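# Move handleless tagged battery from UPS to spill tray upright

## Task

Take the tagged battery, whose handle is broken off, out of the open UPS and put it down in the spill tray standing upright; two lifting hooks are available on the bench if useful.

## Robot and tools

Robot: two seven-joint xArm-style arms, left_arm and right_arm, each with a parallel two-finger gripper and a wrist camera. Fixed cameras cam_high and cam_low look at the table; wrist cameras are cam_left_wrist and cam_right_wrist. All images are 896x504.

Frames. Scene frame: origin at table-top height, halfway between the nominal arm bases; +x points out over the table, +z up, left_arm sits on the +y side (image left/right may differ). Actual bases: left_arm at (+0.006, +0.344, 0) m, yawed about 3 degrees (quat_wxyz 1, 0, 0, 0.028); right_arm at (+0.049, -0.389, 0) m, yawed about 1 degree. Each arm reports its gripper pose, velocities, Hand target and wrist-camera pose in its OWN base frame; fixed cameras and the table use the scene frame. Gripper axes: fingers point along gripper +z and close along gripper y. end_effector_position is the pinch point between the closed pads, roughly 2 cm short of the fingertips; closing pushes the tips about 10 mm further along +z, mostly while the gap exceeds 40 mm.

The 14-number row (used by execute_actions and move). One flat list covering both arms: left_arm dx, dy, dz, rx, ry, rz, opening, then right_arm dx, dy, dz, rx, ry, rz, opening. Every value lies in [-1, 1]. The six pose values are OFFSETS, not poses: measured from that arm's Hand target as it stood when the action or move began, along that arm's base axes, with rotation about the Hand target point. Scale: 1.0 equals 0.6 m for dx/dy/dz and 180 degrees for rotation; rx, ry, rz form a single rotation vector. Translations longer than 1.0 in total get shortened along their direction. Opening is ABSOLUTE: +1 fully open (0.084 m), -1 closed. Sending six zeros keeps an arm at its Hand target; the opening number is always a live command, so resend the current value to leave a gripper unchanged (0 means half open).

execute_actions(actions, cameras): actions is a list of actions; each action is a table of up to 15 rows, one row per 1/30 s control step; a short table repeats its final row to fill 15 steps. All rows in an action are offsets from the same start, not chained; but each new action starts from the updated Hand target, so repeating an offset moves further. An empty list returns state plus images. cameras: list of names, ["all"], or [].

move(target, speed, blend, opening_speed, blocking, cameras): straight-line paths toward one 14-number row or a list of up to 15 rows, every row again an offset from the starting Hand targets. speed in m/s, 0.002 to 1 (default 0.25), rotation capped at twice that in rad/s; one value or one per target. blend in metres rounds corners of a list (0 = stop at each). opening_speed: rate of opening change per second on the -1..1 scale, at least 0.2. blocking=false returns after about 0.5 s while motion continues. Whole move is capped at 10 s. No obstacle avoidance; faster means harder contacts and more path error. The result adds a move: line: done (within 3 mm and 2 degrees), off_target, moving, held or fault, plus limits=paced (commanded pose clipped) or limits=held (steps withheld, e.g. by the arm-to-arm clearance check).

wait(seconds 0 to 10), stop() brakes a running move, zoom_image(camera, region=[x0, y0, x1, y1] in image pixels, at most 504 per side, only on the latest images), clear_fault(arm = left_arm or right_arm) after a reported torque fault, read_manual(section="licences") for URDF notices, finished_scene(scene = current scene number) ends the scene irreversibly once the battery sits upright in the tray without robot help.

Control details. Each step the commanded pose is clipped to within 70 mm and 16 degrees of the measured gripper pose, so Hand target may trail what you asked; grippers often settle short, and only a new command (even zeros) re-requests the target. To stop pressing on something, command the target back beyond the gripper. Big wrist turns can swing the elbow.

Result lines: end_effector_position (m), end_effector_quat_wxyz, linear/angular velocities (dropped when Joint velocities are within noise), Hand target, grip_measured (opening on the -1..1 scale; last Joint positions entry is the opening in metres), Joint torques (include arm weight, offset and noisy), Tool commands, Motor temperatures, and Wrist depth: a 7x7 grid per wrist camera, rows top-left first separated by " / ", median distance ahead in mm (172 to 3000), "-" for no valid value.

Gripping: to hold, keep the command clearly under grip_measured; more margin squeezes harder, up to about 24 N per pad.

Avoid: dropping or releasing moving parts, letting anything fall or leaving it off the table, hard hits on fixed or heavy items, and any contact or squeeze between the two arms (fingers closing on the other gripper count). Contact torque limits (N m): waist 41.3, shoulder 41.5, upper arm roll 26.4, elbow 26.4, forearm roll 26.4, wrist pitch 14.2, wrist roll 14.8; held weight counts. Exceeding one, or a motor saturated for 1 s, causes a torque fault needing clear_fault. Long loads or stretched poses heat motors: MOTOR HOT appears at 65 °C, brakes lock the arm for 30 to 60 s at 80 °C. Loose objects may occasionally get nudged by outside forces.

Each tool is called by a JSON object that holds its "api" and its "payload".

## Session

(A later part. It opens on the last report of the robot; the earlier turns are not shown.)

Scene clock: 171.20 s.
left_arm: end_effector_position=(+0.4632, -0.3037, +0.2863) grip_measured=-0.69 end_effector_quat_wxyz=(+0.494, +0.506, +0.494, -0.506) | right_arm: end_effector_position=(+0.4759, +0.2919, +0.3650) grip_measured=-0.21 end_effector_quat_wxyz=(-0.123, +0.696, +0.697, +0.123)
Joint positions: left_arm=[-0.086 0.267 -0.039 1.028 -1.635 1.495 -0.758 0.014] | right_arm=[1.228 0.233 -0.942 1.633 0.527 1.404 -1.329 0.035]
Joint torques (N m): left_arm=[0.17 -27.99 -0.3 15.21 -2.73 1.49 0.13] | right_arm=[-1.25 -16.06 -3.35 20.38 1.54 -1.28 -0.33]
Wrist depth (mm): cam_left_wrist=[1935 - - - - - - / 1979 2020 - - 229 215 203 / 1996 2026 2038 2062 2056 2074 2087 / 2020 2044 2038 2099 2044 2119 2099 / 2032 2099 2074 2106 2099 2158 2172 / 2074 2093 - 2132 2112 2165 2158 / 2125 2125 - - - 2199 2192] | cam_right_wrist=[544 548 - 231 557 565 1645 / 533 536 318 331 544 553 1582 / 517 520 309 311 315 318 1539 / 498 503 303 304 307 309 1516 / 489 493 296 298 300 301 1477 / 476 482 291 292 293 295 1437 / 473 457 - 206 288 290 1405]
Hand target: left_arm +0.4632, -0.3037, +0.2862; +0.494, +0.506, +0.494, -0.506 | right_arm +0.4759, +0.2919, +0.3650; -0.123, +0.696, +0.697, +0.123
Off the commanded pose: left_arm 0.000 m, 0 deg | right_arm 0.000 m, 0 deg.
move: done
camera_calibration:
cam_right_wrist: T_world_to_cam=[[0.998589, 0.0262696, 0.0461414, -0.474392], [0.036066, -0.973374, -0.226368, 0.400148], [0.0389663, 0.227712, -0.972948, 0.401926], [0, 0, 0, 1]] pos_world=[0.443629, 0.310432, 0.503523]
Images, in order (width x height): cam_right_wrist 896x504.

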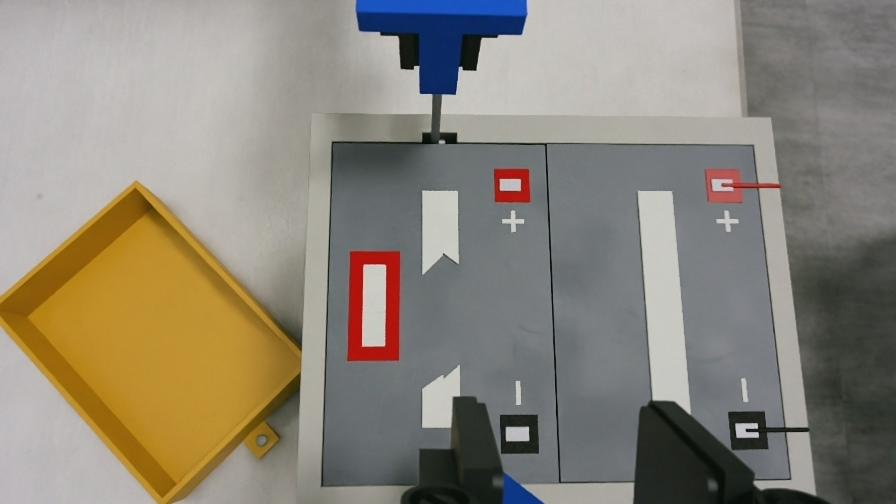

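{"api": "move", "payload": {"target": [0,0,-0.052,0,0,0,-1,0,0,0,0,0,0,-0.2], "speed": 0.04, "cameras": ["cam_right_wrist"]}}

Scene clock: 198.50 s.
left_arm: end_effector_position=(+0.4631, -0.3038, +0.2555) grip_measured=-0.69 end_effector_quat_wxyz=(+0.494, +0.506, +0.493, -0.506) | right_arm: end_effector_position=(+0.4759, +0.2919, +0.3650) grip_measured=-0.21 end_effector_quat_wxyz=(-0.123, +0.696, +0.697, +0.123)
Joint positions: left_arm=[-0.086 0.332 -0.039 1.027 -1.638 1.499 -0.691 0.014] | right_arm=[1.228 0.233 -0.942 1.633 0.527 1.404 -1.329 0.035]
Joint torques (N m): left_arm=[-1.09 -14.5 0.47 6.3 2.7 -2.8 0.34] | right_arm=[-1.19 -16.13 -3.38 20.31 1.44 -1.3 -0.31]
Wrist depth (mm): cam_left_wrist=[1946 - - - - - - / 1974 - - - - - - / 586 - - - - - - / 2014 2026 2062 2099 2074 2093 2099 / 2026 2056 2080 2093 2106 2106 2119 / 2062 2132 - 2138 2132 2151 2213 / 2112 2125 - - - 2192 2185] | cam_right_wrist=[544 548 - 256 557 565 1649 / 532 535 318 318 545 555 1600 / 521 523 309 312 314 318 1560 / 499 505 303 304 308 310 1509 / 489 492 296 299 300 301 1477 / 477 481 291 292 294 294 1417 / 473 458 - 206 287 290 1402]
Hand target: left_arm +0.4632, -0.3037, +0.2550; +0.494, +0.506, +0.494, -0.506 | right_arm +0.4759, +0.2919, +0.3650; -0.123, +0.696, +0.697, +0.123
Off the commanded pose: left_arm 0.000 m, 0 deg | right_arm 0.000 m, 0 deg.
move: done
camera_calibration:
cam_right_wrist: T_world_to_cam=[[0.998589, 0.0262696, 0.0461414, -0.474392], [0.036066, -0.973374, -0.226368, 0.400148], [0.0389663, 0.227712, -0.972948, 0.401926], [0, 0, 0, 1]] pos_world=[0.443629, 0.310432, 0.503523]
Images, in order (width x height): cam_right_wrist 896x504.

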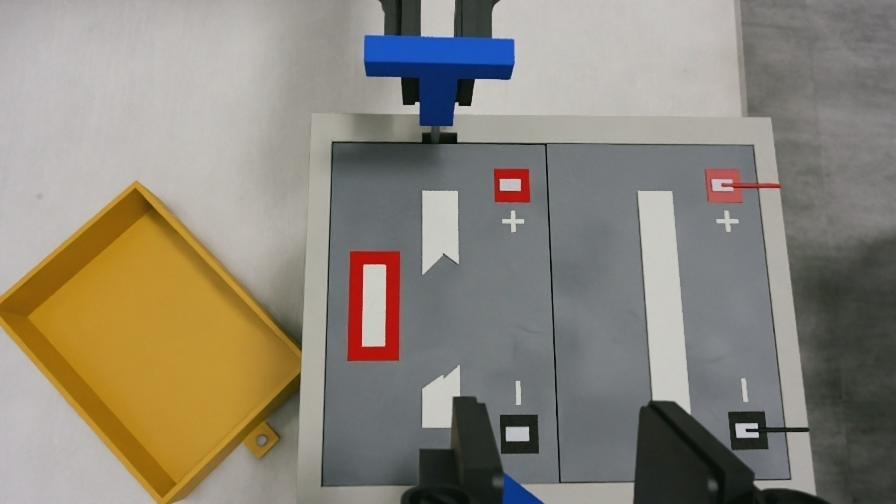

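{"api": "move", "payload": {"target": [[0,0,0.002,0,0,0,-0.2,0,0,0,0,0,0,-0.2],[0,0.17,0.002,0,0,0,-0.2,0,0,0,0,0,0,-0.2],[0,0.17,0.22,0.5,0,0,-0.2,0,0,0.1,0,0,0,-0.2]], "speed": [0.05,0.15,0.5], "opening_speed": 1.5, "cameras": ["cam_right_wrist","cam_left_wrist"]}}

Scene clock: 219.77 s.
left_arm: end_effector_position=(+0.4632, -0.2017, +0.3870) grip_measured=-0.21 end_effector_quat_wxyz=(-0.009, +0.707, +0.707, -0.009) | right_arm: end_effector_position=(+0.4759, +0.2919, +0.4250) grip_measured=-0.21 end_effector_quat_wxyz=(-0.123, +0.696, +0.697, +0.123)
Joint positions: left_arm=[-0.28 0.152 -0.144 1.762 0.012 1.634 -1.991 0.035] | right_arm=[1.137 0.296 -0.938 1.874 0.576 1.6 -1.295 0.035]
Joint torques (N m): left_arm=[-0.85 -27.02 -1.07 17.65 0.92 -1.03 -0.22] | right_arm=[-1.25 -17.86 -3.65 19.12 1.9 -1.31 0.35]
Wrist depth (mm): cam_left_wrist=[507 505 500 499 496 494 497 / 511 509 507 504 503 501 499 / 518 515 513 511 508 506 1411 / 525 525 521 519 516 515 1437 / 534 530 528 527 524 521 1437 / 540 536 536 530 516 528 1458 / 546 537 541 - 403 442 1499] | cam_right_wrist=[610 613 617 621 627 636 1690 / 594 601 600 600 610 622 1673 / 582 586 376 374 378 605 1638 / 564 566 369 365 368 373 1600 / 545 552 356 358 361 366 1557 / 537 544 348 350 351 355 1509 / 528 - 341 264 344 350 1490]
Hand target: left_arm +0.4632, -0.2017, +0.3870; -0.009, +0.707, +0.707, -0.009 | right_arm +0.4759, +0.2919, +0.4250; -0.123, +0.696, +0.697, +0.123
Off the commanded pose: left_arm 0.000 m, 0 deg | right_arm 0.000 m, 0 deg.
move: done
camera_calibration:
cam_left_wrist: T_world_to_cam=[[0.999679, 0.0158816, -0.0197332, -0.42155], [0.0180081, -0.993463, 0.112728, -0.205279], [-0.0178139, -0.113047, -0.99343, 0.507677], [0, 0, 0, 1]] pos_world=[0.434155, -0.139851, 0.519164]
cam_right_wrist: T_world_to_cam=[[0.998589, 0.0262696, 0.0461414, -0.47716], [0.036066, -0.973374, -0.226368, 0.41373], [0.0389663, 0.227712, -0.972948, 0.460303], [0, 0, 0, 1]] pos_world=[0.443629, 0.310432, 0.563523]
Images, in order (width x height): cam_left_wrist 896x504, cam_right_wrist 896x504.

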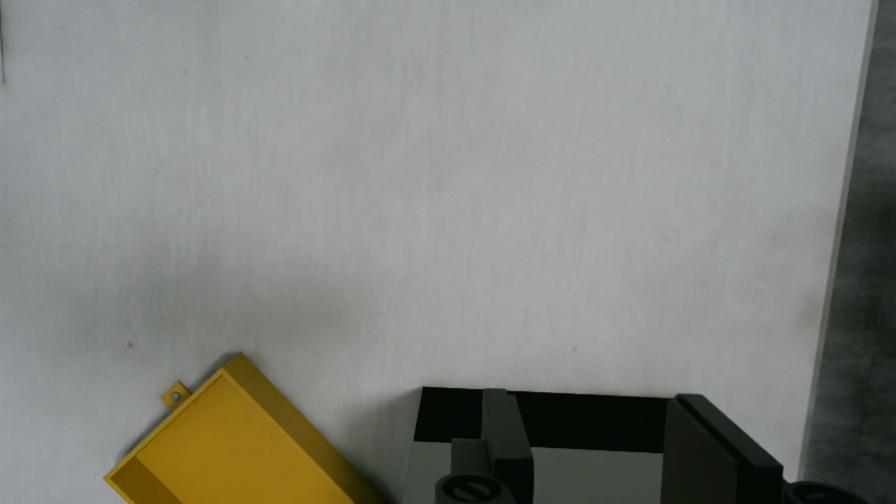

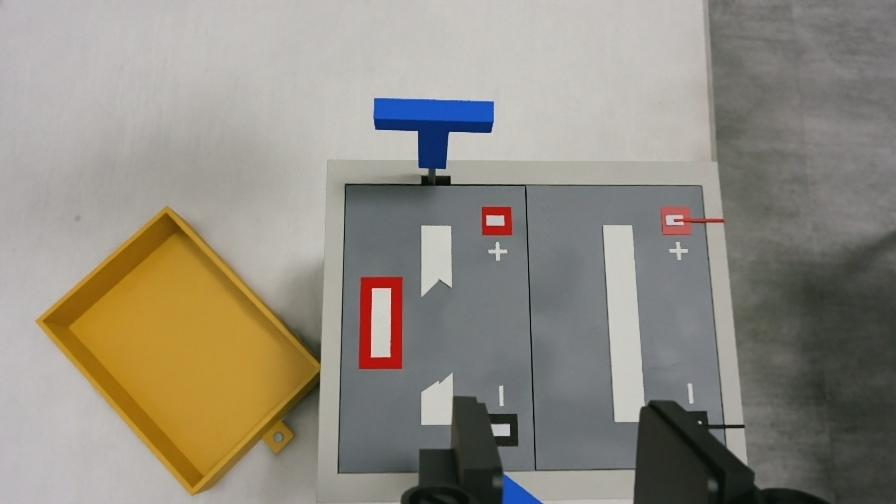

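{"api": "move", "payload": {"target": [-0.0058,-0.2013,-0.02,0,0,0.483,-0.2,0.0085,-0.0082,-0.08,-0.078,0.102,-0.5775,-0.2], "speed": 0.5, "cameras": ["cam_right_wrist","cam_left_wrist","cam_low"]}}

Scene clock: 247.50 s.
left_arm: end_effector_position=(+0.4597, -0.3225, +0.3750) grip_measured=-0.21 end_effector_quat_wxyz=(+0.000, +0.027, +1.000, -0.012) | right_arm: end_effector_position=(+0.4810, +0.2870, +0.3770) grip_measured=-0.21 end_effector_quat_wxyz=(+0.000, +0.991, -0.132, -0.001)
Joint positions: left_arm=[-0.525 0.334 -0.105 1.966 0.013 1.62 -3.711 0.035] | right_arm=[1.252 0.575 -1.18 2.021 0.537 1.751 0.507 0.035]
Joint torques (N m): left_arm=[-0.9 -31.46 -0.27 17.54 0.64 -0.95 -0.21] | right_arm=[-1.16 -20.81 -7.42 16.51 0.86 -1.34 0.34]
Wrist depth (mm): cam_left_wrist=[495 491 483 488 486 483 480 / 502 501 494 492 490 487 486 / 510 503 457 493 497 494 492 / 516 304 303 301 503 500 499 / 522 307 306 305 507 509 506 / 530 311 311 310 516 512 512 / 535 315 - 312 526 519 519] | cam_right_wrist=[475 478 478 484 490 494 498 / 476 284 287 291 497 500 506 / 286 288 291 294 505 507 512 / 290 292 294 297 508 514 517 / 496 295 298 300 516 520 524 / 505 300 301 303 520 529 533 / 508 303 - - 313 536 540]
Hand target: left_arm +0.4597, -0.3225, +0.3750; +0.000, +0.027, +1.000, -0.012 | right_arm +0.4810, +0.2870, +0.3770; +0.000, +0.991, -0.132, -0.001
Off the commanded pose: left_arm 0.000 m, 0 deg | right_arm 0.000 m, 0 deg.
move: done
camera_calibration:
cam_left_wrist: T_world_to_cam=[[0.0375873, 0.999097, -0.0198022, 0.342979], [0.99301, -0.0351249, 0.112684, -0.463011], [0.111887, -0.0238992, -0.993434, 0.45116], [0, 0, 0, 1]] pos_world=[0.396404, -0.34815, 0.507163]
cam_right_wrist: T_world_to_cam=[[-0.222108, -0.974419, 0.0342727, 0.398929], [-0.966936, 0.224648, 0.1207, 0.405584], [-0.125312, -0.00633105, -0.992097, 0.56793], [0, 0, 0, 1]] pos_world=[0.551948, 0.301206, 0.500815]
Images, in order (width x height): cam_low 896x504, cam_left_wrist 896x504, cam_right_wrist 896x504.

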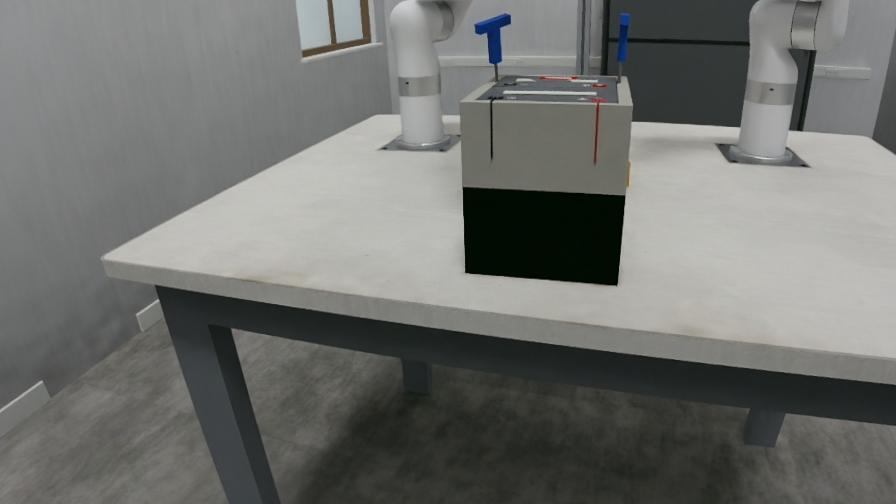

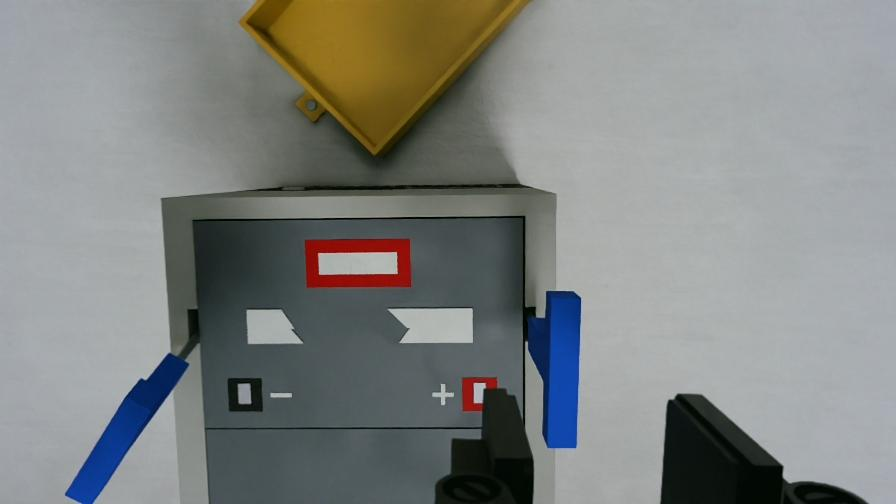

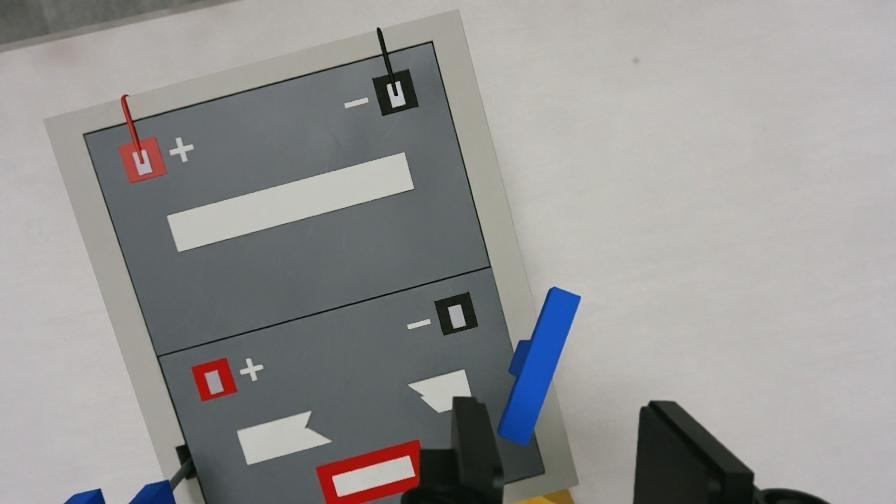

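{"api": "move", "payload": {"target": [[0.0063,0.0098,0,-0.031,0,0,-0.1,-0.0055,-0.013,0,-0.010,0.064,-0.097,-0.1],[0.0063,0.0098,-0.175,-0.031,0,0,-0.1,-0.0055,-0.013,-0.179,-0.010,0.064,-0.097,-0.1]], "speed": [0.3,0.15], "blend": [0.002,0], "cameras": ["cam_right_wrist","cam_left_wrist"]}}

{"api": "move", "payload": {"target": [[0,0,0,0,0,0,-0.8,0,0,0,0,0,0,-0.8],[0,0,0,0,0,0,-1,0,0,0,0,0,0,-1]], "opening_speed": 1, "cameras": ["cam_right_wrist","cam_left_wrist","cam_low"]}}

Scene clock: 272.87 s.
left_arm: end_effector_position=(+0.4635, -0.3166, +0.2700) grip_measured=-0.11 end_effector_quat_wxyz=(+0.001, +0.027, +0.998, -0.061) | right_arm: end_effector_position=(+0.4777, +0.2792, +0.2697) grip_measured=-0.11 end_effector_quat_wxyz=(+0.028, +0.955, -0.280, -0.098)
Joint positions: left_arm=[-0.469 0.234 -0.101 1.511 -0.086 1.214 -3.627 0.039] | right_arm=[1.19 0.705 -1.143 1.883 0.661 1.751 0.715 0.039]
Joint torques (N m): left_arm=[-0.56 -30.14 -0.89 17.84 -1.14 -1.71 0.38] | right_arm=[0.24 -25.42 -9.92 15.22 0.88 -1.37 -0.42]
Wrist depth (mm): cam_left_wrist=[421 410 395 390 382 374 366 / 426 415 404 392 387 377 370 / 431 417 405 394 389 382 374 / 214 209 204 199 196 389 378 / 217 213 207 202 199 394 383 / 220 215 210 - 403 398 388 / 223 219 214 - 410 400 392] | cam_right_wrist=[- - 352 363 372 386 395 / - - - 373 386 396 408 / - - - 332 396 409 423 / - - 175 182 409 424 437 / - 176 180 186 422 439 455 / 177 181 186 191 430 456 473 / 182 187 - - - 473 491]
Hand target: left_arm +0.4635, -0.3166, +0.2700; +0.001, +0.027, +0.998, -0.061 | right_arm +0.4777, +0.2792, +0.2696; +0.028, +0.955, -0.280, -0.098
Off the commanded pose: left_arm 0.000 m, 0 deg | right_arm 0.000 m, 0 deg.
move: done
camera_calibration:
cam_left_wrist: T_world_to_cam=[[0.0375148, 0.992435, -0.116898, 0.359007], [0.993012, -0.0239247, 0.115561, -0.451979], [0.11189, -0.120416, -0.986398, 0.314127], [0, 0, 0, 1]] pos_world=[0.400204, -0.329279, 0.404053]
cam_right_wrist: T_world_to_cam=[[-0.487852, -0.86231, 0.135729, 0.462449], [-0.812664, 0.505419, 0.290051, 0.219367], [-0.318714, 0.0311996, -0.947337, 0.530761], [0, 0, 0, 1]] pos_world=[0.573039, 0.271342, 0.376414]
Images, in order (width x height): cam_left_wrist 896x504, cam_right_wrist 896x504.

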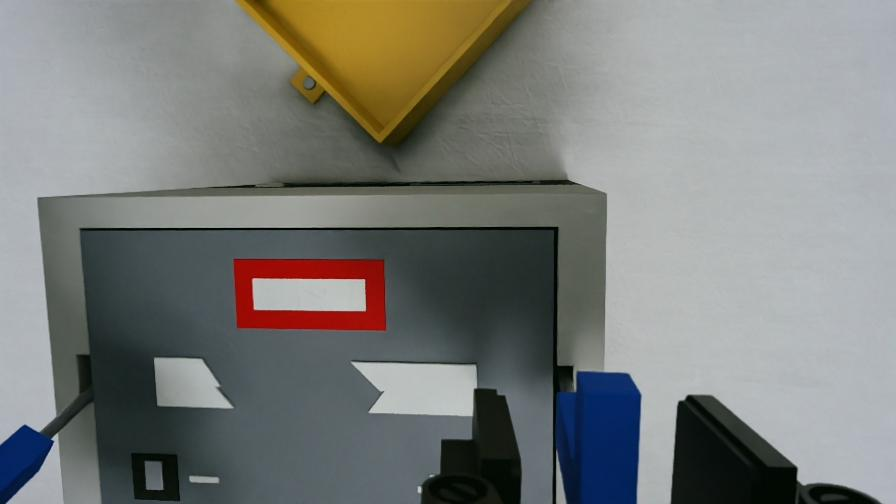

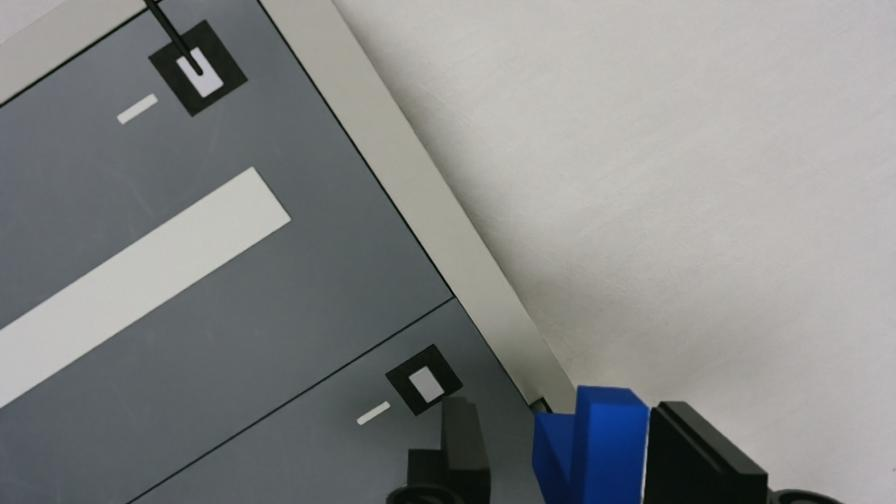

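Scene clock: 274.27 s.
left_arm: end_effector_position=(+0.4635, -0.3166, +0.2700) grip_measured=-0.76 end_effector_quat_wxyz=(+0.001, +0.027, +0.998, -0.061) | right_arm: end_effector_position=(+0.4777, +0.2792, +0.2696) grip_measured=-0.75 end_effector_quat_wxyz=(+0.028, +0.955, -0.280, -0.098)
Joint positions: left_arm=[-0.469 0.234 -0.101 1.51 -0.086 1.214 -3.627 0.011] | right_arm=[1.19 0.706 -1.144 1.883 0.661 1.751 0.715 0.011]
Joint torques (N m): left_arm=[-4.25 -30.41 -4.14 19.44 -3.43 -2.64 0.19] | right_arm=[1.66 -21.56 -7.86 18.83 4.61 -4.25 -0.44]
Wrist depth (mm): cam_left_wrist=[420 410 395 388 382 373 365 / 427 414 405 394 386 377 369 / 431 417 405 395 389 383 374 / 213 209 204 199 196 387 377 / 217 213 207 202 198 392 384 / 220 214 210 204 403 399 388 / 223 218 213 - - 403 392] | cam_right_wrist=[- - 352 362 372 384 396 / - - - 372 385 393 409 / - - - 346 397 408 424 / - - 175 182 409 423 438 / - 176 180 186 421 439 454 / 177 181 186 191 433 455 472 / 182 186 192 - - 473 490]
Hand target: left_arm +0.4635, -0.3166, +0.2700; +0.001, +0.027, +0.998, -0.061 | right_arm +0.4777, +0.2792, +0.2696; +0.028, +0.955, -0.280, -0.098
Off the commanded pose: left_arm 0.000 m, 0 deg | right_arm 0.000 m, 0 deg.
move: done
camera_calibration:
cam_left_wrist: T_world_to_cam=[[0.0375158, 0.992435, -0.116901, 0.358996], [0.993023, -0.0239373, 0.115464, -0.451936], [0.111792, -0.120418, -0.986409, 0.314072], [0, 0, 0, 1]] pos_world=[0.400205, -0.329279, 0.403952]
cam_right_wrist: T_world_to_cam=[[-0.487887, -0.862285, 0.135756, 0.462466], [-0.81263, 0.505461, 0.290071, 0.219358], [-0.318744, 0.0312023, -0.947327, 0.530679], [0, 0, 0, 1]] pos_world=[0.573039, 0.271342, 0.376314]
Images, in order (width x height): cam_low 896x504, cam_left_wrist 896x504, cam_right_wrist 896x504.

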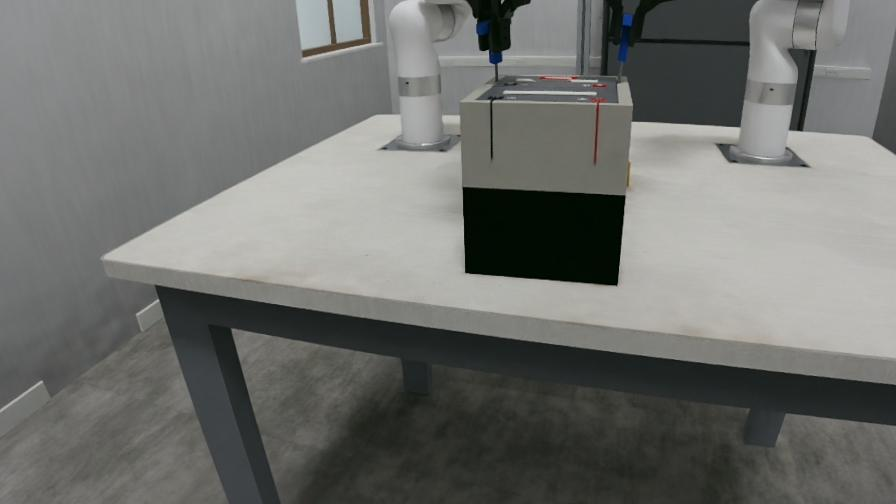

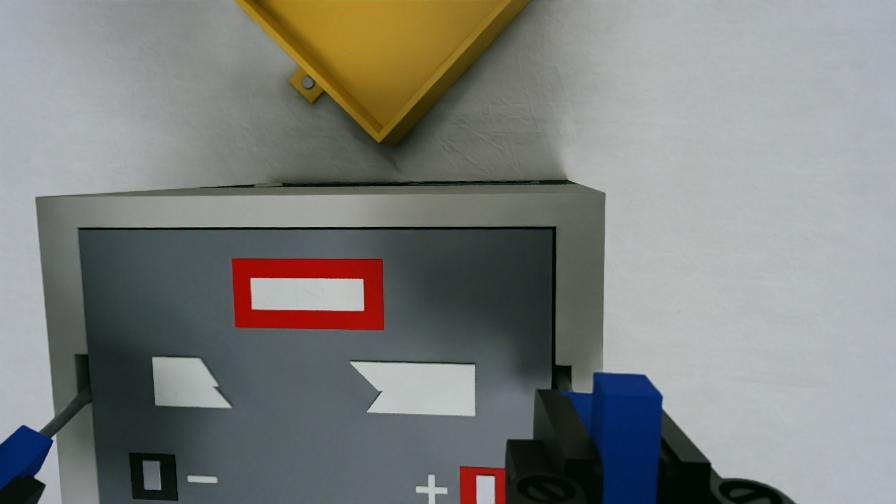

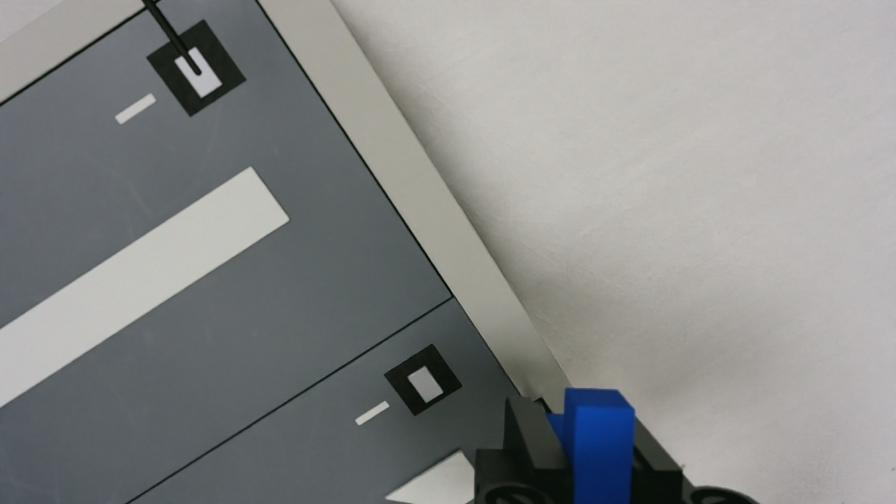

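{"api": "move", "payload": {"target": [0,-0.0165,0.006,0.031,0,0,-1,-0.033,0,0.007,0,-0.064,0,-1], "speed": 0.04, "cameras": ["cam_right_wrist","cam_left_wrist","cam_low"]}}

Scene clock: 283.60 s.
left_arm: end_effector_position=(+0.4635, -0.3265, +0.2736) grip_measured=-0.75 end_effector_quat_wxyz=(+0.000, +0.027, +1.000, -0.012) | right_arm: end_effector_position=(+0.4579, +0.2792, +0.2738) grip_measured=-0.77 end_effector_quat_wxyz=(+0.000, +0.960, -0.281, -0.001)
Joint positions: left_arm=[-0.519 0.301 -0.103 1.627 0.01 1.314 -3.707 0.011] | right_arm=[1.593 0.555 -1.362 1.527 0.549 1.426 0.746 0.01]
Joint torques (N m): left_arm=[-9.27 -38.32 -8.07 26.51 -6.16 -4.45 -0.18] | right_arm=[7.31 -19.22 -5.21 22.59 5.42 -1.35 0.33]
Wrist depth (mm): cam_left_wrist=[395 394 387 387 387 386 383 / 401 398 391 393 391 390 388 / 404 400 397 396 395 395 392 / 202 201 200 198 198 400 400 / 204 203 202 201 201 406 403 / 207 206 205 202 411 411 411 / 210 209 207 - - 416 414] | cam_right_wrist=[182 183 186 386 389 392 397 / 184 185 187 390 394 397 402 / 186 187 189 395 401 404 408 / 188 189 192 194 404 408 412 / 191 192 194 196 409 414 417 / 194 195 196 198 414 419 424 / 195 197 199 - - 423 429]
Hand target: left_arm +0.4635, -0.3265, +0.2736; +0.000, +0.027, +1.000, -0.012 | right_arm +0.4579, +0.2792, +0.2738; +0.000, +0.960, -0.281, -0.001
Off the commanded pose: left_arm 0.000 m, 0 deg | right_arm 0.000 m, 0 deg.
move: done
camera_calibration:
cam_left_wrist: T_world_to_cam=[[0.0374854, 0.999101, -0.0198144, 0.344871], [0.993014, -0.0350224, 0.112681, -0.455463], [0.111886, -0.0238998, -0.993434, 0.349905], [0, 0, 0, 1]] pos_world=[0.400204, -0.35215, 0.405763]
cam_right_wrist: T_world_to_cam=[[-0.505149, -0.862297, 0.0356067, 0.487581], [-0.854197, 0.50544, 0.121974, 0.267146], [-0.123175, 0.0312, -0.991894, 0.451016], [0, 0, 0, 1]] pos_world=[0.530051, 0.271342, 0.397414]
Images, in order (width x height): cam_low 896x504, cam_left_wrist 896x504, cam_right_wrist 896x504.

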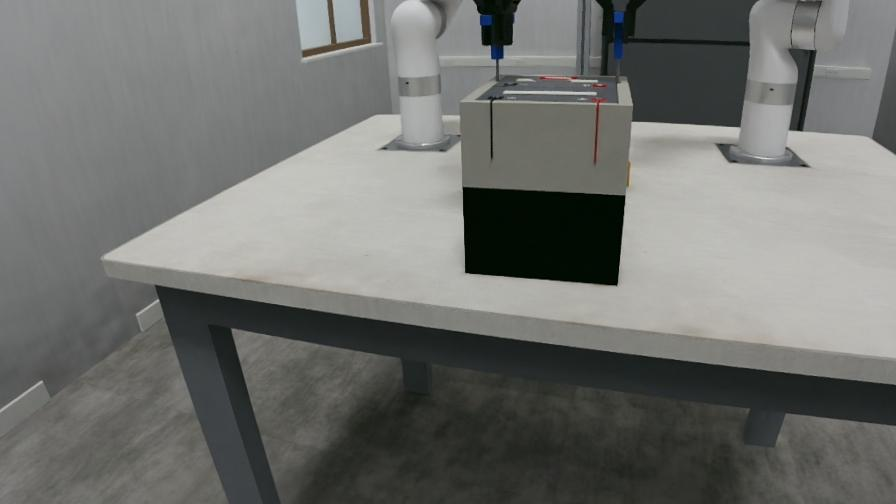

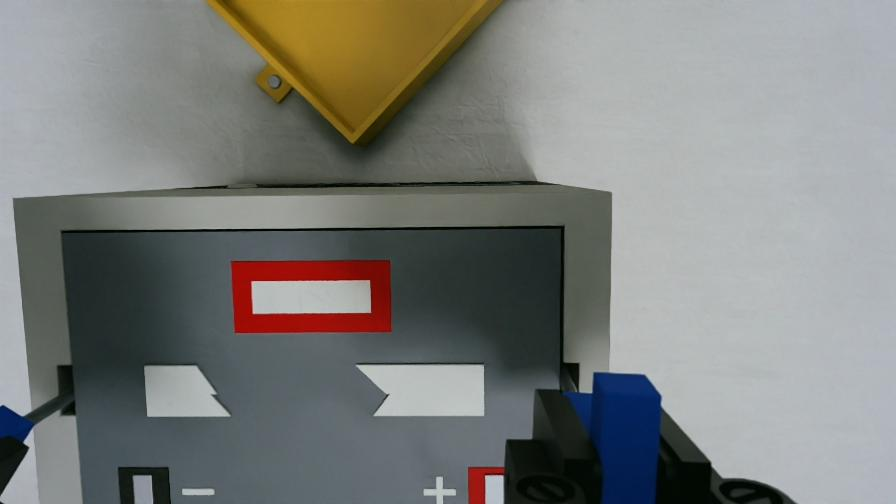

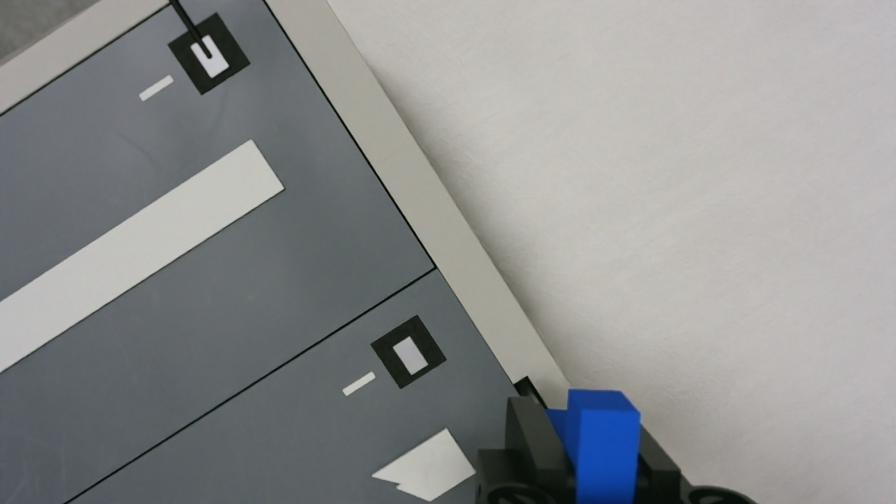

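{"api": "move", "payload": {"target": [0,0,0,0,0,-0.4906,-1,0,0,0,0,0,-0.304,-1], "speed": 0.15, "cameras": ["cam_right_wrist","cam_left_wrist","cam_low"]}}

Scene clock: 291.17 s.
left_arm: end_effector_position=(+0.4635, -0.3265, +0.2736) grip_measured=-0.78 end_effector_quat_wxyz=(-0.009, +0.716, +0.698, -0.009) | right_arm: end_effector_position=(+0.4579, +0.2792, +0.2738) grip_measured=-0.78 end_effector_quat_wxyz=(+0.000, +0.723, -0.691, -0.001)
Joint positions: left_arm=[-0.383 0.342 -0.28 1.679 0.08 1.371 -2.212 0.01] | right_arm=[1.625 0.713 -1.517 1.541 0.716 1.514 1.6 0.01]
Joint torques (N m): left_arm=[0.22 -32.1 -1.99 18.59 0.74 -0.95 0.49] | right_arm=[2.28 -16.67 -11.5 18.25 2.98 -1.86 0.24]
Wrist depth (mm): cam_left_wrist=[395 394 393 390 389 386 384 / 399 398 396 395 392 391 389 / 405 403 400 399 398 397 393 / 409 403 408 398 402 399 398 / 412 411 395 220 224 201 231 / 411 418 - 204 - 202 201 / 426 421 - - - 204 203] | cam_right_wrist=[380 380 383 388 391 395 399 / 383 386 389 393 394 400 402 / 386 389 394 397 401 403 407 / 392 393 397 400 403 408 413 / 210 219 231 242 254 391 417 / 194 196 197 198 200 203 419 / 195 197 199 - - 420 424]
Hand target: left_arm +0.4635, -0.3265, +0.2736; -0.009, +0.716, +0.698, -0.009 | right_arm +0.4579, +0.2792, +0.2738; +0.000, +0.723, -0.691, -0.001
Off the commanded pose: left_arm 0.000 m, 0 deg | right_arm 0.000 m, 0 deg.
move: done
camera_calibration:
cam_left_wrist: T_world_to_cam=[[0.999772, -0.00798943, -0.0197978, -0.429986], [-0.00570981, -0.99362, 0.112636, -0.305605], [-0.0205714, -0.112497, -0.993439, 0.382363], [0, 0, 0, 1]] pos_world=[0.436009, -0.264076, 0.405763]
cam_right_wrist: T_world_to_cam=[[-0.995686, -0.0857227, 0.0355083, 0.495371], [-0.0808216, 0.989248, 0.121889, -0.222015], [-0.0455752, 0.118493, -0.991908, 0.391108], [0, 0, 0, 1]] pos_world=[0.493115, 0.215749, 0.397414]
Images, in order (width x height): cam_low 896x504, cam_left_wrist 896x504, cam_right_wrist 896x504.

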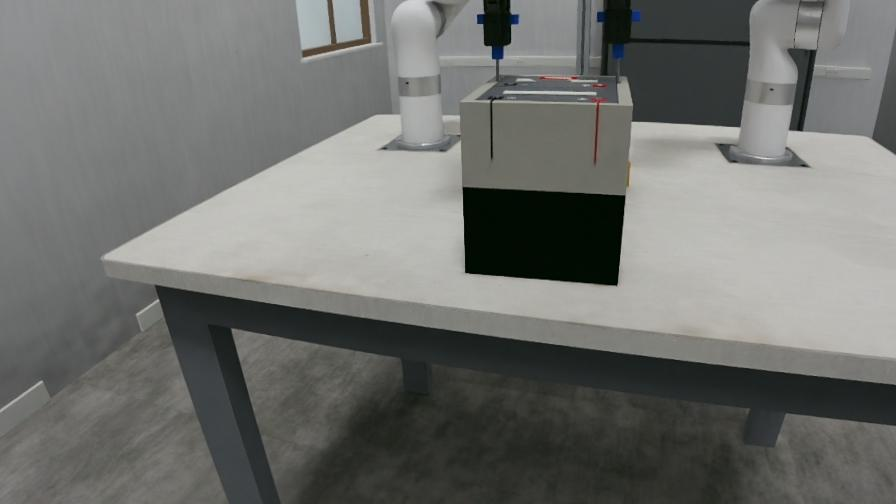

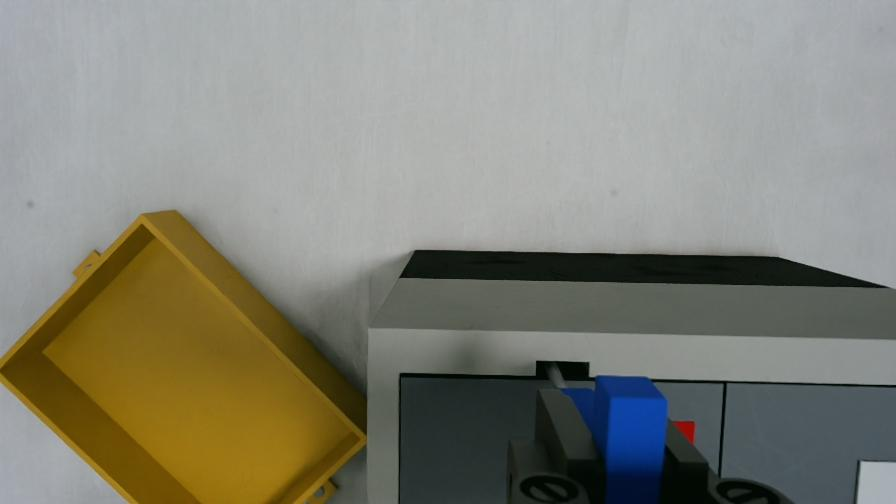

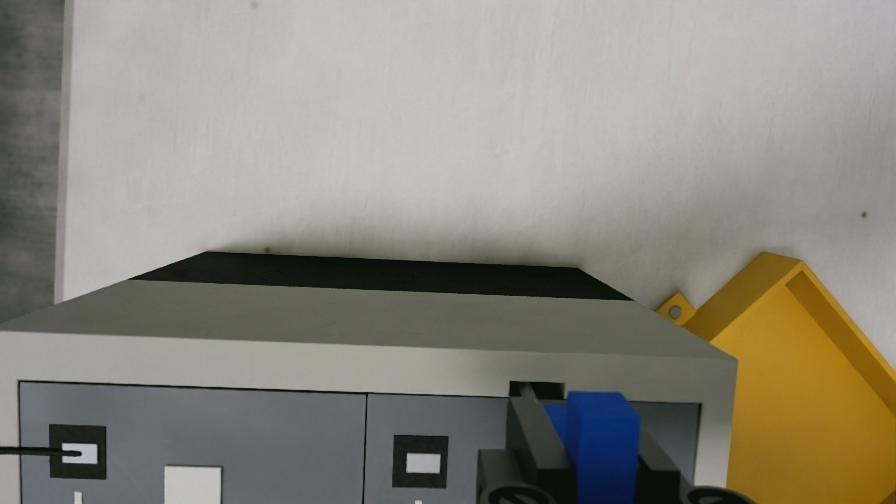

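{"api": "move", "payload": {"target": [[0,-0.0035,0,0,0,0,-1,0,0.0035,0,0,0,0,-1],[0,-0.0035,0.012,0,0,0,-1,0,0.0035,0.012,0,0,0,-1]], "speed": 0.03}}

{"api": "move", "payload": {"target": [0,0,0.018,0,0,0,-1,0,0,0.018,0,0,0,-1], "speed": 0.03, "cameras": ["cam_right_wrist","cam_left_wrist","cam_low"]}}

Scene clock: 296.53 s.
left_arm: end_effector_position=(+0.4635, -0.3287, +0.2809) grip_measured=-0.78 end_effector_quat_wxyz=(-0.009, +0.716, +0.698, -0.009) | right_arm: end_effector_position=(+0.4579, +0.2814, +0.2810) grip_measured=-0.78 end_effector_quat_wxyz=(-0.001, +0.723, -0.691, -0.001)
Joint positions: left_arm=[-0.387 0.347 -0.282 1.707 0.082 1.393 -2.215 0.01] | right_arm=[1.618 0.709 -1.517 1.564 0.711 1.532 1.608 0.01]
Joint torques (N m): left_arm=[-2.65 -32.93 -3.08 19.56 -1.72 -1.72 0.2] | right_arm=[0.72 -18.89 -11.06 17.39 1.19 -1.31 0.25]
Wrist depth (mm): cam_left_wrist=[401 400 399 396 396 394 392 / 407 404 403 400 399 398 395 / 411 409 408 406 405 402 401 / 417 407 413 383 391 402 407 / 421 418 414 210 216 218 222 / 414 425 - 212 - 210 209 / 434 426 - - - 212 211] | cam_right_wrist=[386 387 391 395 399 402 405 / 391 392 395 399 404 405 409 / 394 397 401 404 407 411 414 / 399 398 400 406 411 415 418 / 200 207 218 231 241 414 421 / 201 203 205 206 208 421 426 / 204 204 207 - - 427 431]
Hand target: left_arm +0.4635, -0.3286, +0.2808; -0.009, +0.716, +0.698, -0.009 | right_arm +0.4579, +0.2813, +0.2810; +0.000, +0.723, -0.691, -0.001
Off the commanded pose: left_arm 0.000 m, 0 deg | right_arm 0.000 m, 0 deg.
move: done

Scene clock: 297.37 s.
left_arm: end_effector_position=(+0.4635, -0.3286, +0.2916) grip_measured=-0.78 end_effector_quat_wxyz=(-0.009, +0.716, +0.698, -0.009) | right_arm: end_effector_position=(+0.4579, +0.2813, +0.2918) grip_measured=-0.78 end_effector_quat_wxyz=(+0.000, +0.723, -0.691, -0.001)
Joint positions: left_arm=[-0.389 0.349 -0.282 1.74 0.082 1.424 -2.215 0.01] | right_arm=[1.609 0.701 -1.521 1.593 0.703 1.557 1.616 0.01]
Joint torques (N m): left_arm=[-1.62 -44.99 -3.09 27.27 0.17 -2.09 0.21] | right_arm=[-0.69 -22.63 -16.78 23.15 -0.14 -2.24 0.38]
Wrist depth (mm): cam_left_wrist=[413 409 408 408 404 403 401 / 417 415 413 411 411 407 406 / 422 420 419 416 415 411 412 / 428 424 422 385 392 403 415 / 432 431 429 219 219 219 223 / 428 435 - 216 - 213 219 / 447 438 - - - 221 221] | cam_right_wrist=[395 398 402 405 408 411 413 / 398 402 406 410 414 416 420 / 404 406 411 415 418 421 425 / 409 410 399 417 422 426 431 / 210 212 218 231 241 413 433 / 211 213 215 211 215 432 438 / 214 215 217 - - 438 442]
Hand target: left_arm +0.4635, -0.3286, +0.2916; -0.009, +0.716, +0.698, -0.009 | right_arm +0.4579, +0.2813, +0.2918; +0.000, +0.723, -0.691, -0.001
Off the commanded pose: left_arm 0.000 m, 0 deg | right_arm 0.000 m, 0 deg.
move: done
camera_calibration:
cam_left_wrist: T_world_to_cam=[[0.99977, -0.00800127, -0.0198971, -0.429609], [-0.00571039, -0.99362, 0.112637, -0.309708], [-0.0206713, -0.112497, -0.993437, 0.399952], [0, 0, 0, 1]] pos_world=[0.436009, -0.266176, 0.423663]
cam_right_wrist: T_world_to_cam=[[-0.995686, -0.0857189, 0.0355088, 0.494911], [-0.0808178, 0.989248, 0.121888, -0.226289], [-0.0455752, 0.118493, -0.991908, 0.408713], [0, 0, 0, 1]] pos_world=[0.493115, 0.217849, 0.415414]
Images, in order (width x height): cam_low 896x504, cam_left_wrist 896x504, cam_right_wrist 896x504.

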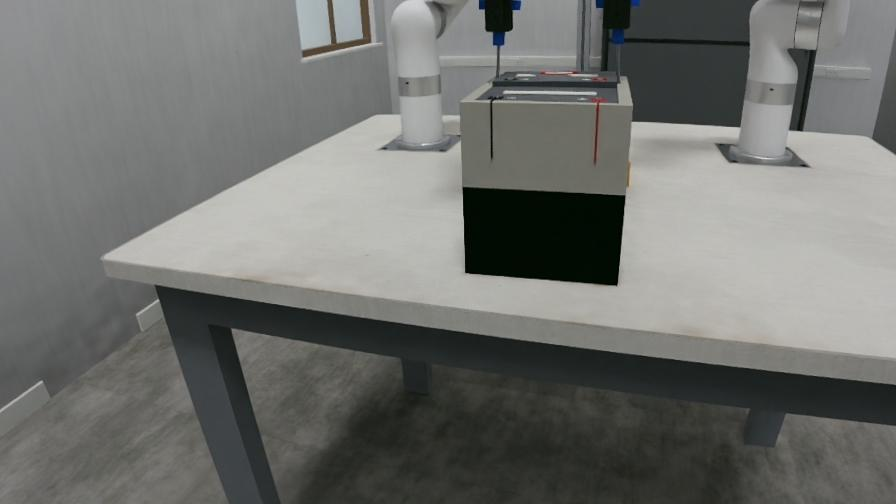

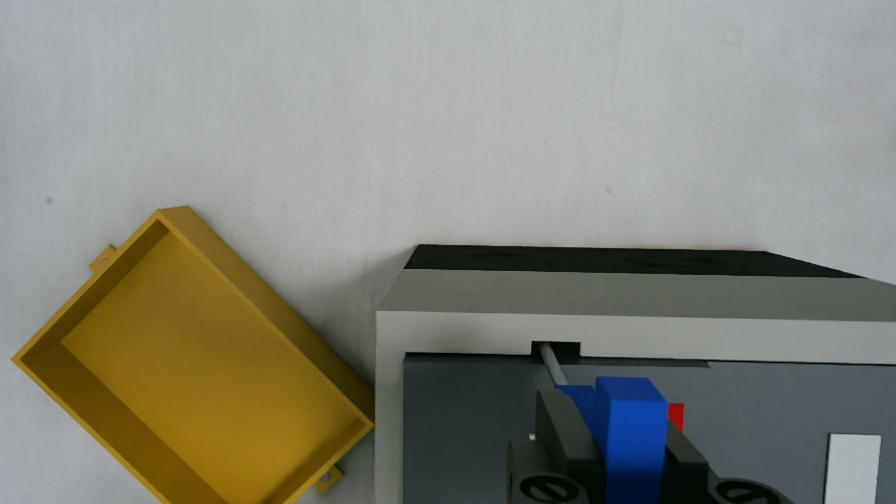

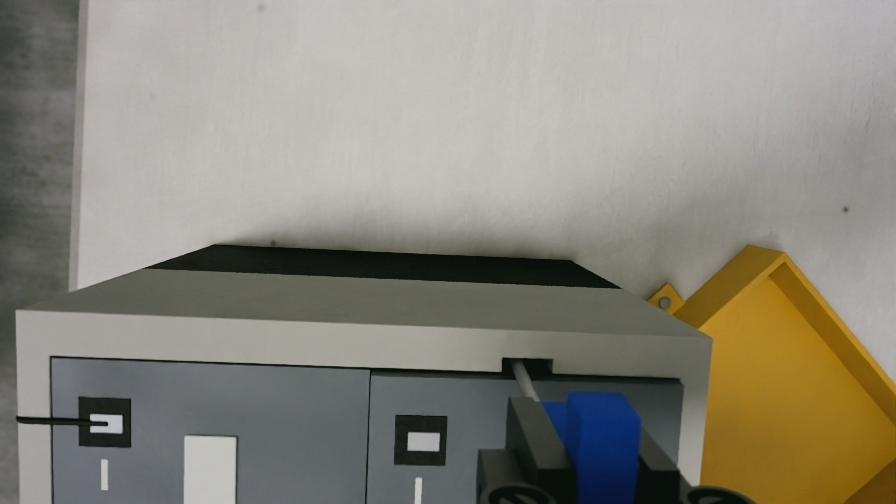

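{"api": "move", "payload": {"target": [0,0,0.217,0,0,0,-1,0,0,0.217,0,0,0,-1], "speed": 0.06, "cameras": ["cam_low","cam_high"]}}

Scene clock: 304.47 s.
left_arm: end_effector_position=(+0.4634, -0.3286, +0.4218) grip_measured=-0.78 end_effector_quat_wxyz=(-0.009, +0.716, +0.698, -0.009) | right_arm: end_effector_position=(+0.4579, +0.2813, +0.4220) grip_measured=-0.78 end_effector_quat_wxyz=(+0.000, +0.723, -0.691, -0.001)
Joint positions: left_arm=[-0.489 0.571 -0.277 2.476 0.142 1.938 -2.221 0.01] | right_arm=[1.299 0.643 -1.424 2.132 0.689 1.931 1.717 0.01]
Joint torques (N m): left_arm=[-2.78 -48.07 -2.71 22.92 -1 -2.78 0.31] | right_arm=[0.7 -26.39 -10.09 20.29 2.73 -2.33 0.24]
Motor temperatures (°C): left_arm=[41 35 35 46 38 41 39] | right_arm=[37 38 40 48 35 40 38]
Wrist depth (mm): cam_left_wrist=[539 536 534 532 530 526 1394 / 547 542 539 537 537 534 1434 / 551 550 552 545 540 540 1443 / 561 556 552 384 394 407 1462 / 567 561 559 288 256 348 1487 / 574 574 - 215 - 351 1516 / 585 580 - - - 356 1519] | cam_right_wrist=[1425 523 528 530 535 540 544 / 1431 529 532 535 538 549 548 / 1440 535 540 544 546 554 559 / 1468 377 395 430 553 560 566 / 1465 342 344 345 431 564 573 / 1506 346 346 211 214 566 577 / 1513 349 - - - 575 586]
Hand target: left_arm +0.4635, -0.3286, +0.4218; -0.009, +0.716, +0.698, -0.009 | right_arm +0.4579, +0.2813, +0.4220; +0.000, +0.723, -0.691, -0.001
Off the commanded pose: left_arm 0.000 m, 0 deg | right_arm 0.000 m, 0 deg.
move: done
Images, in order (width x height): cam_high 896x504, cam_low 896x504.

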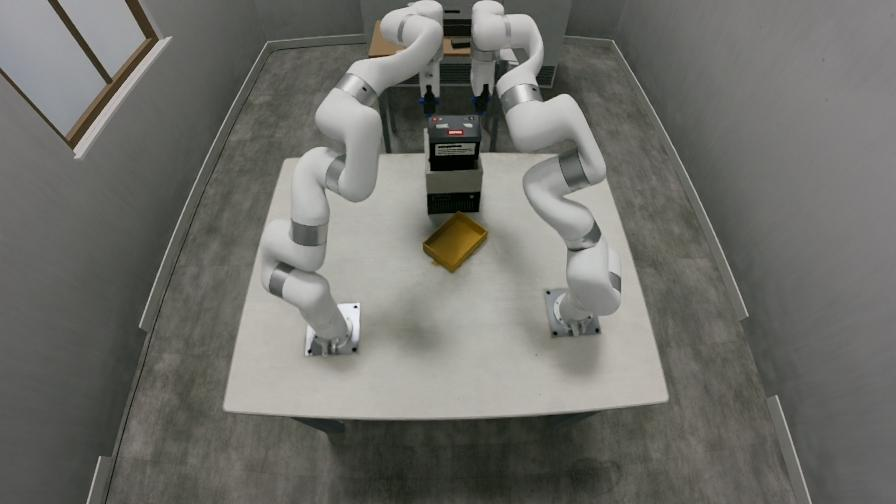

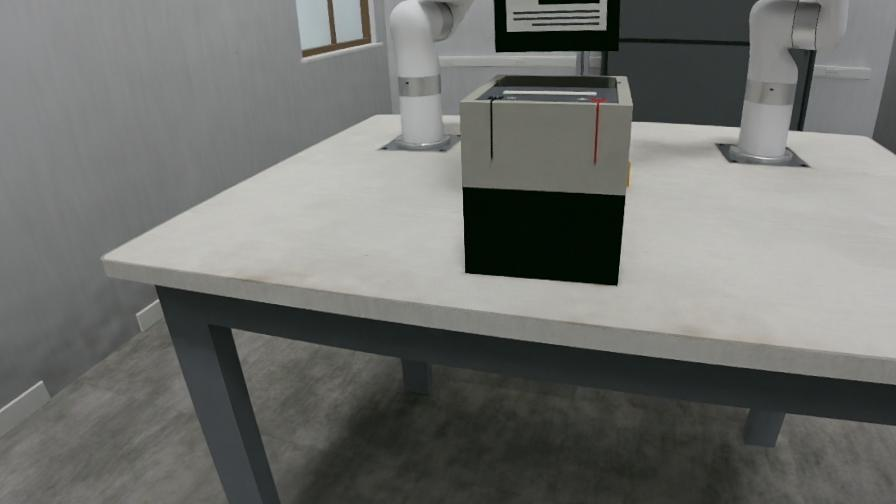

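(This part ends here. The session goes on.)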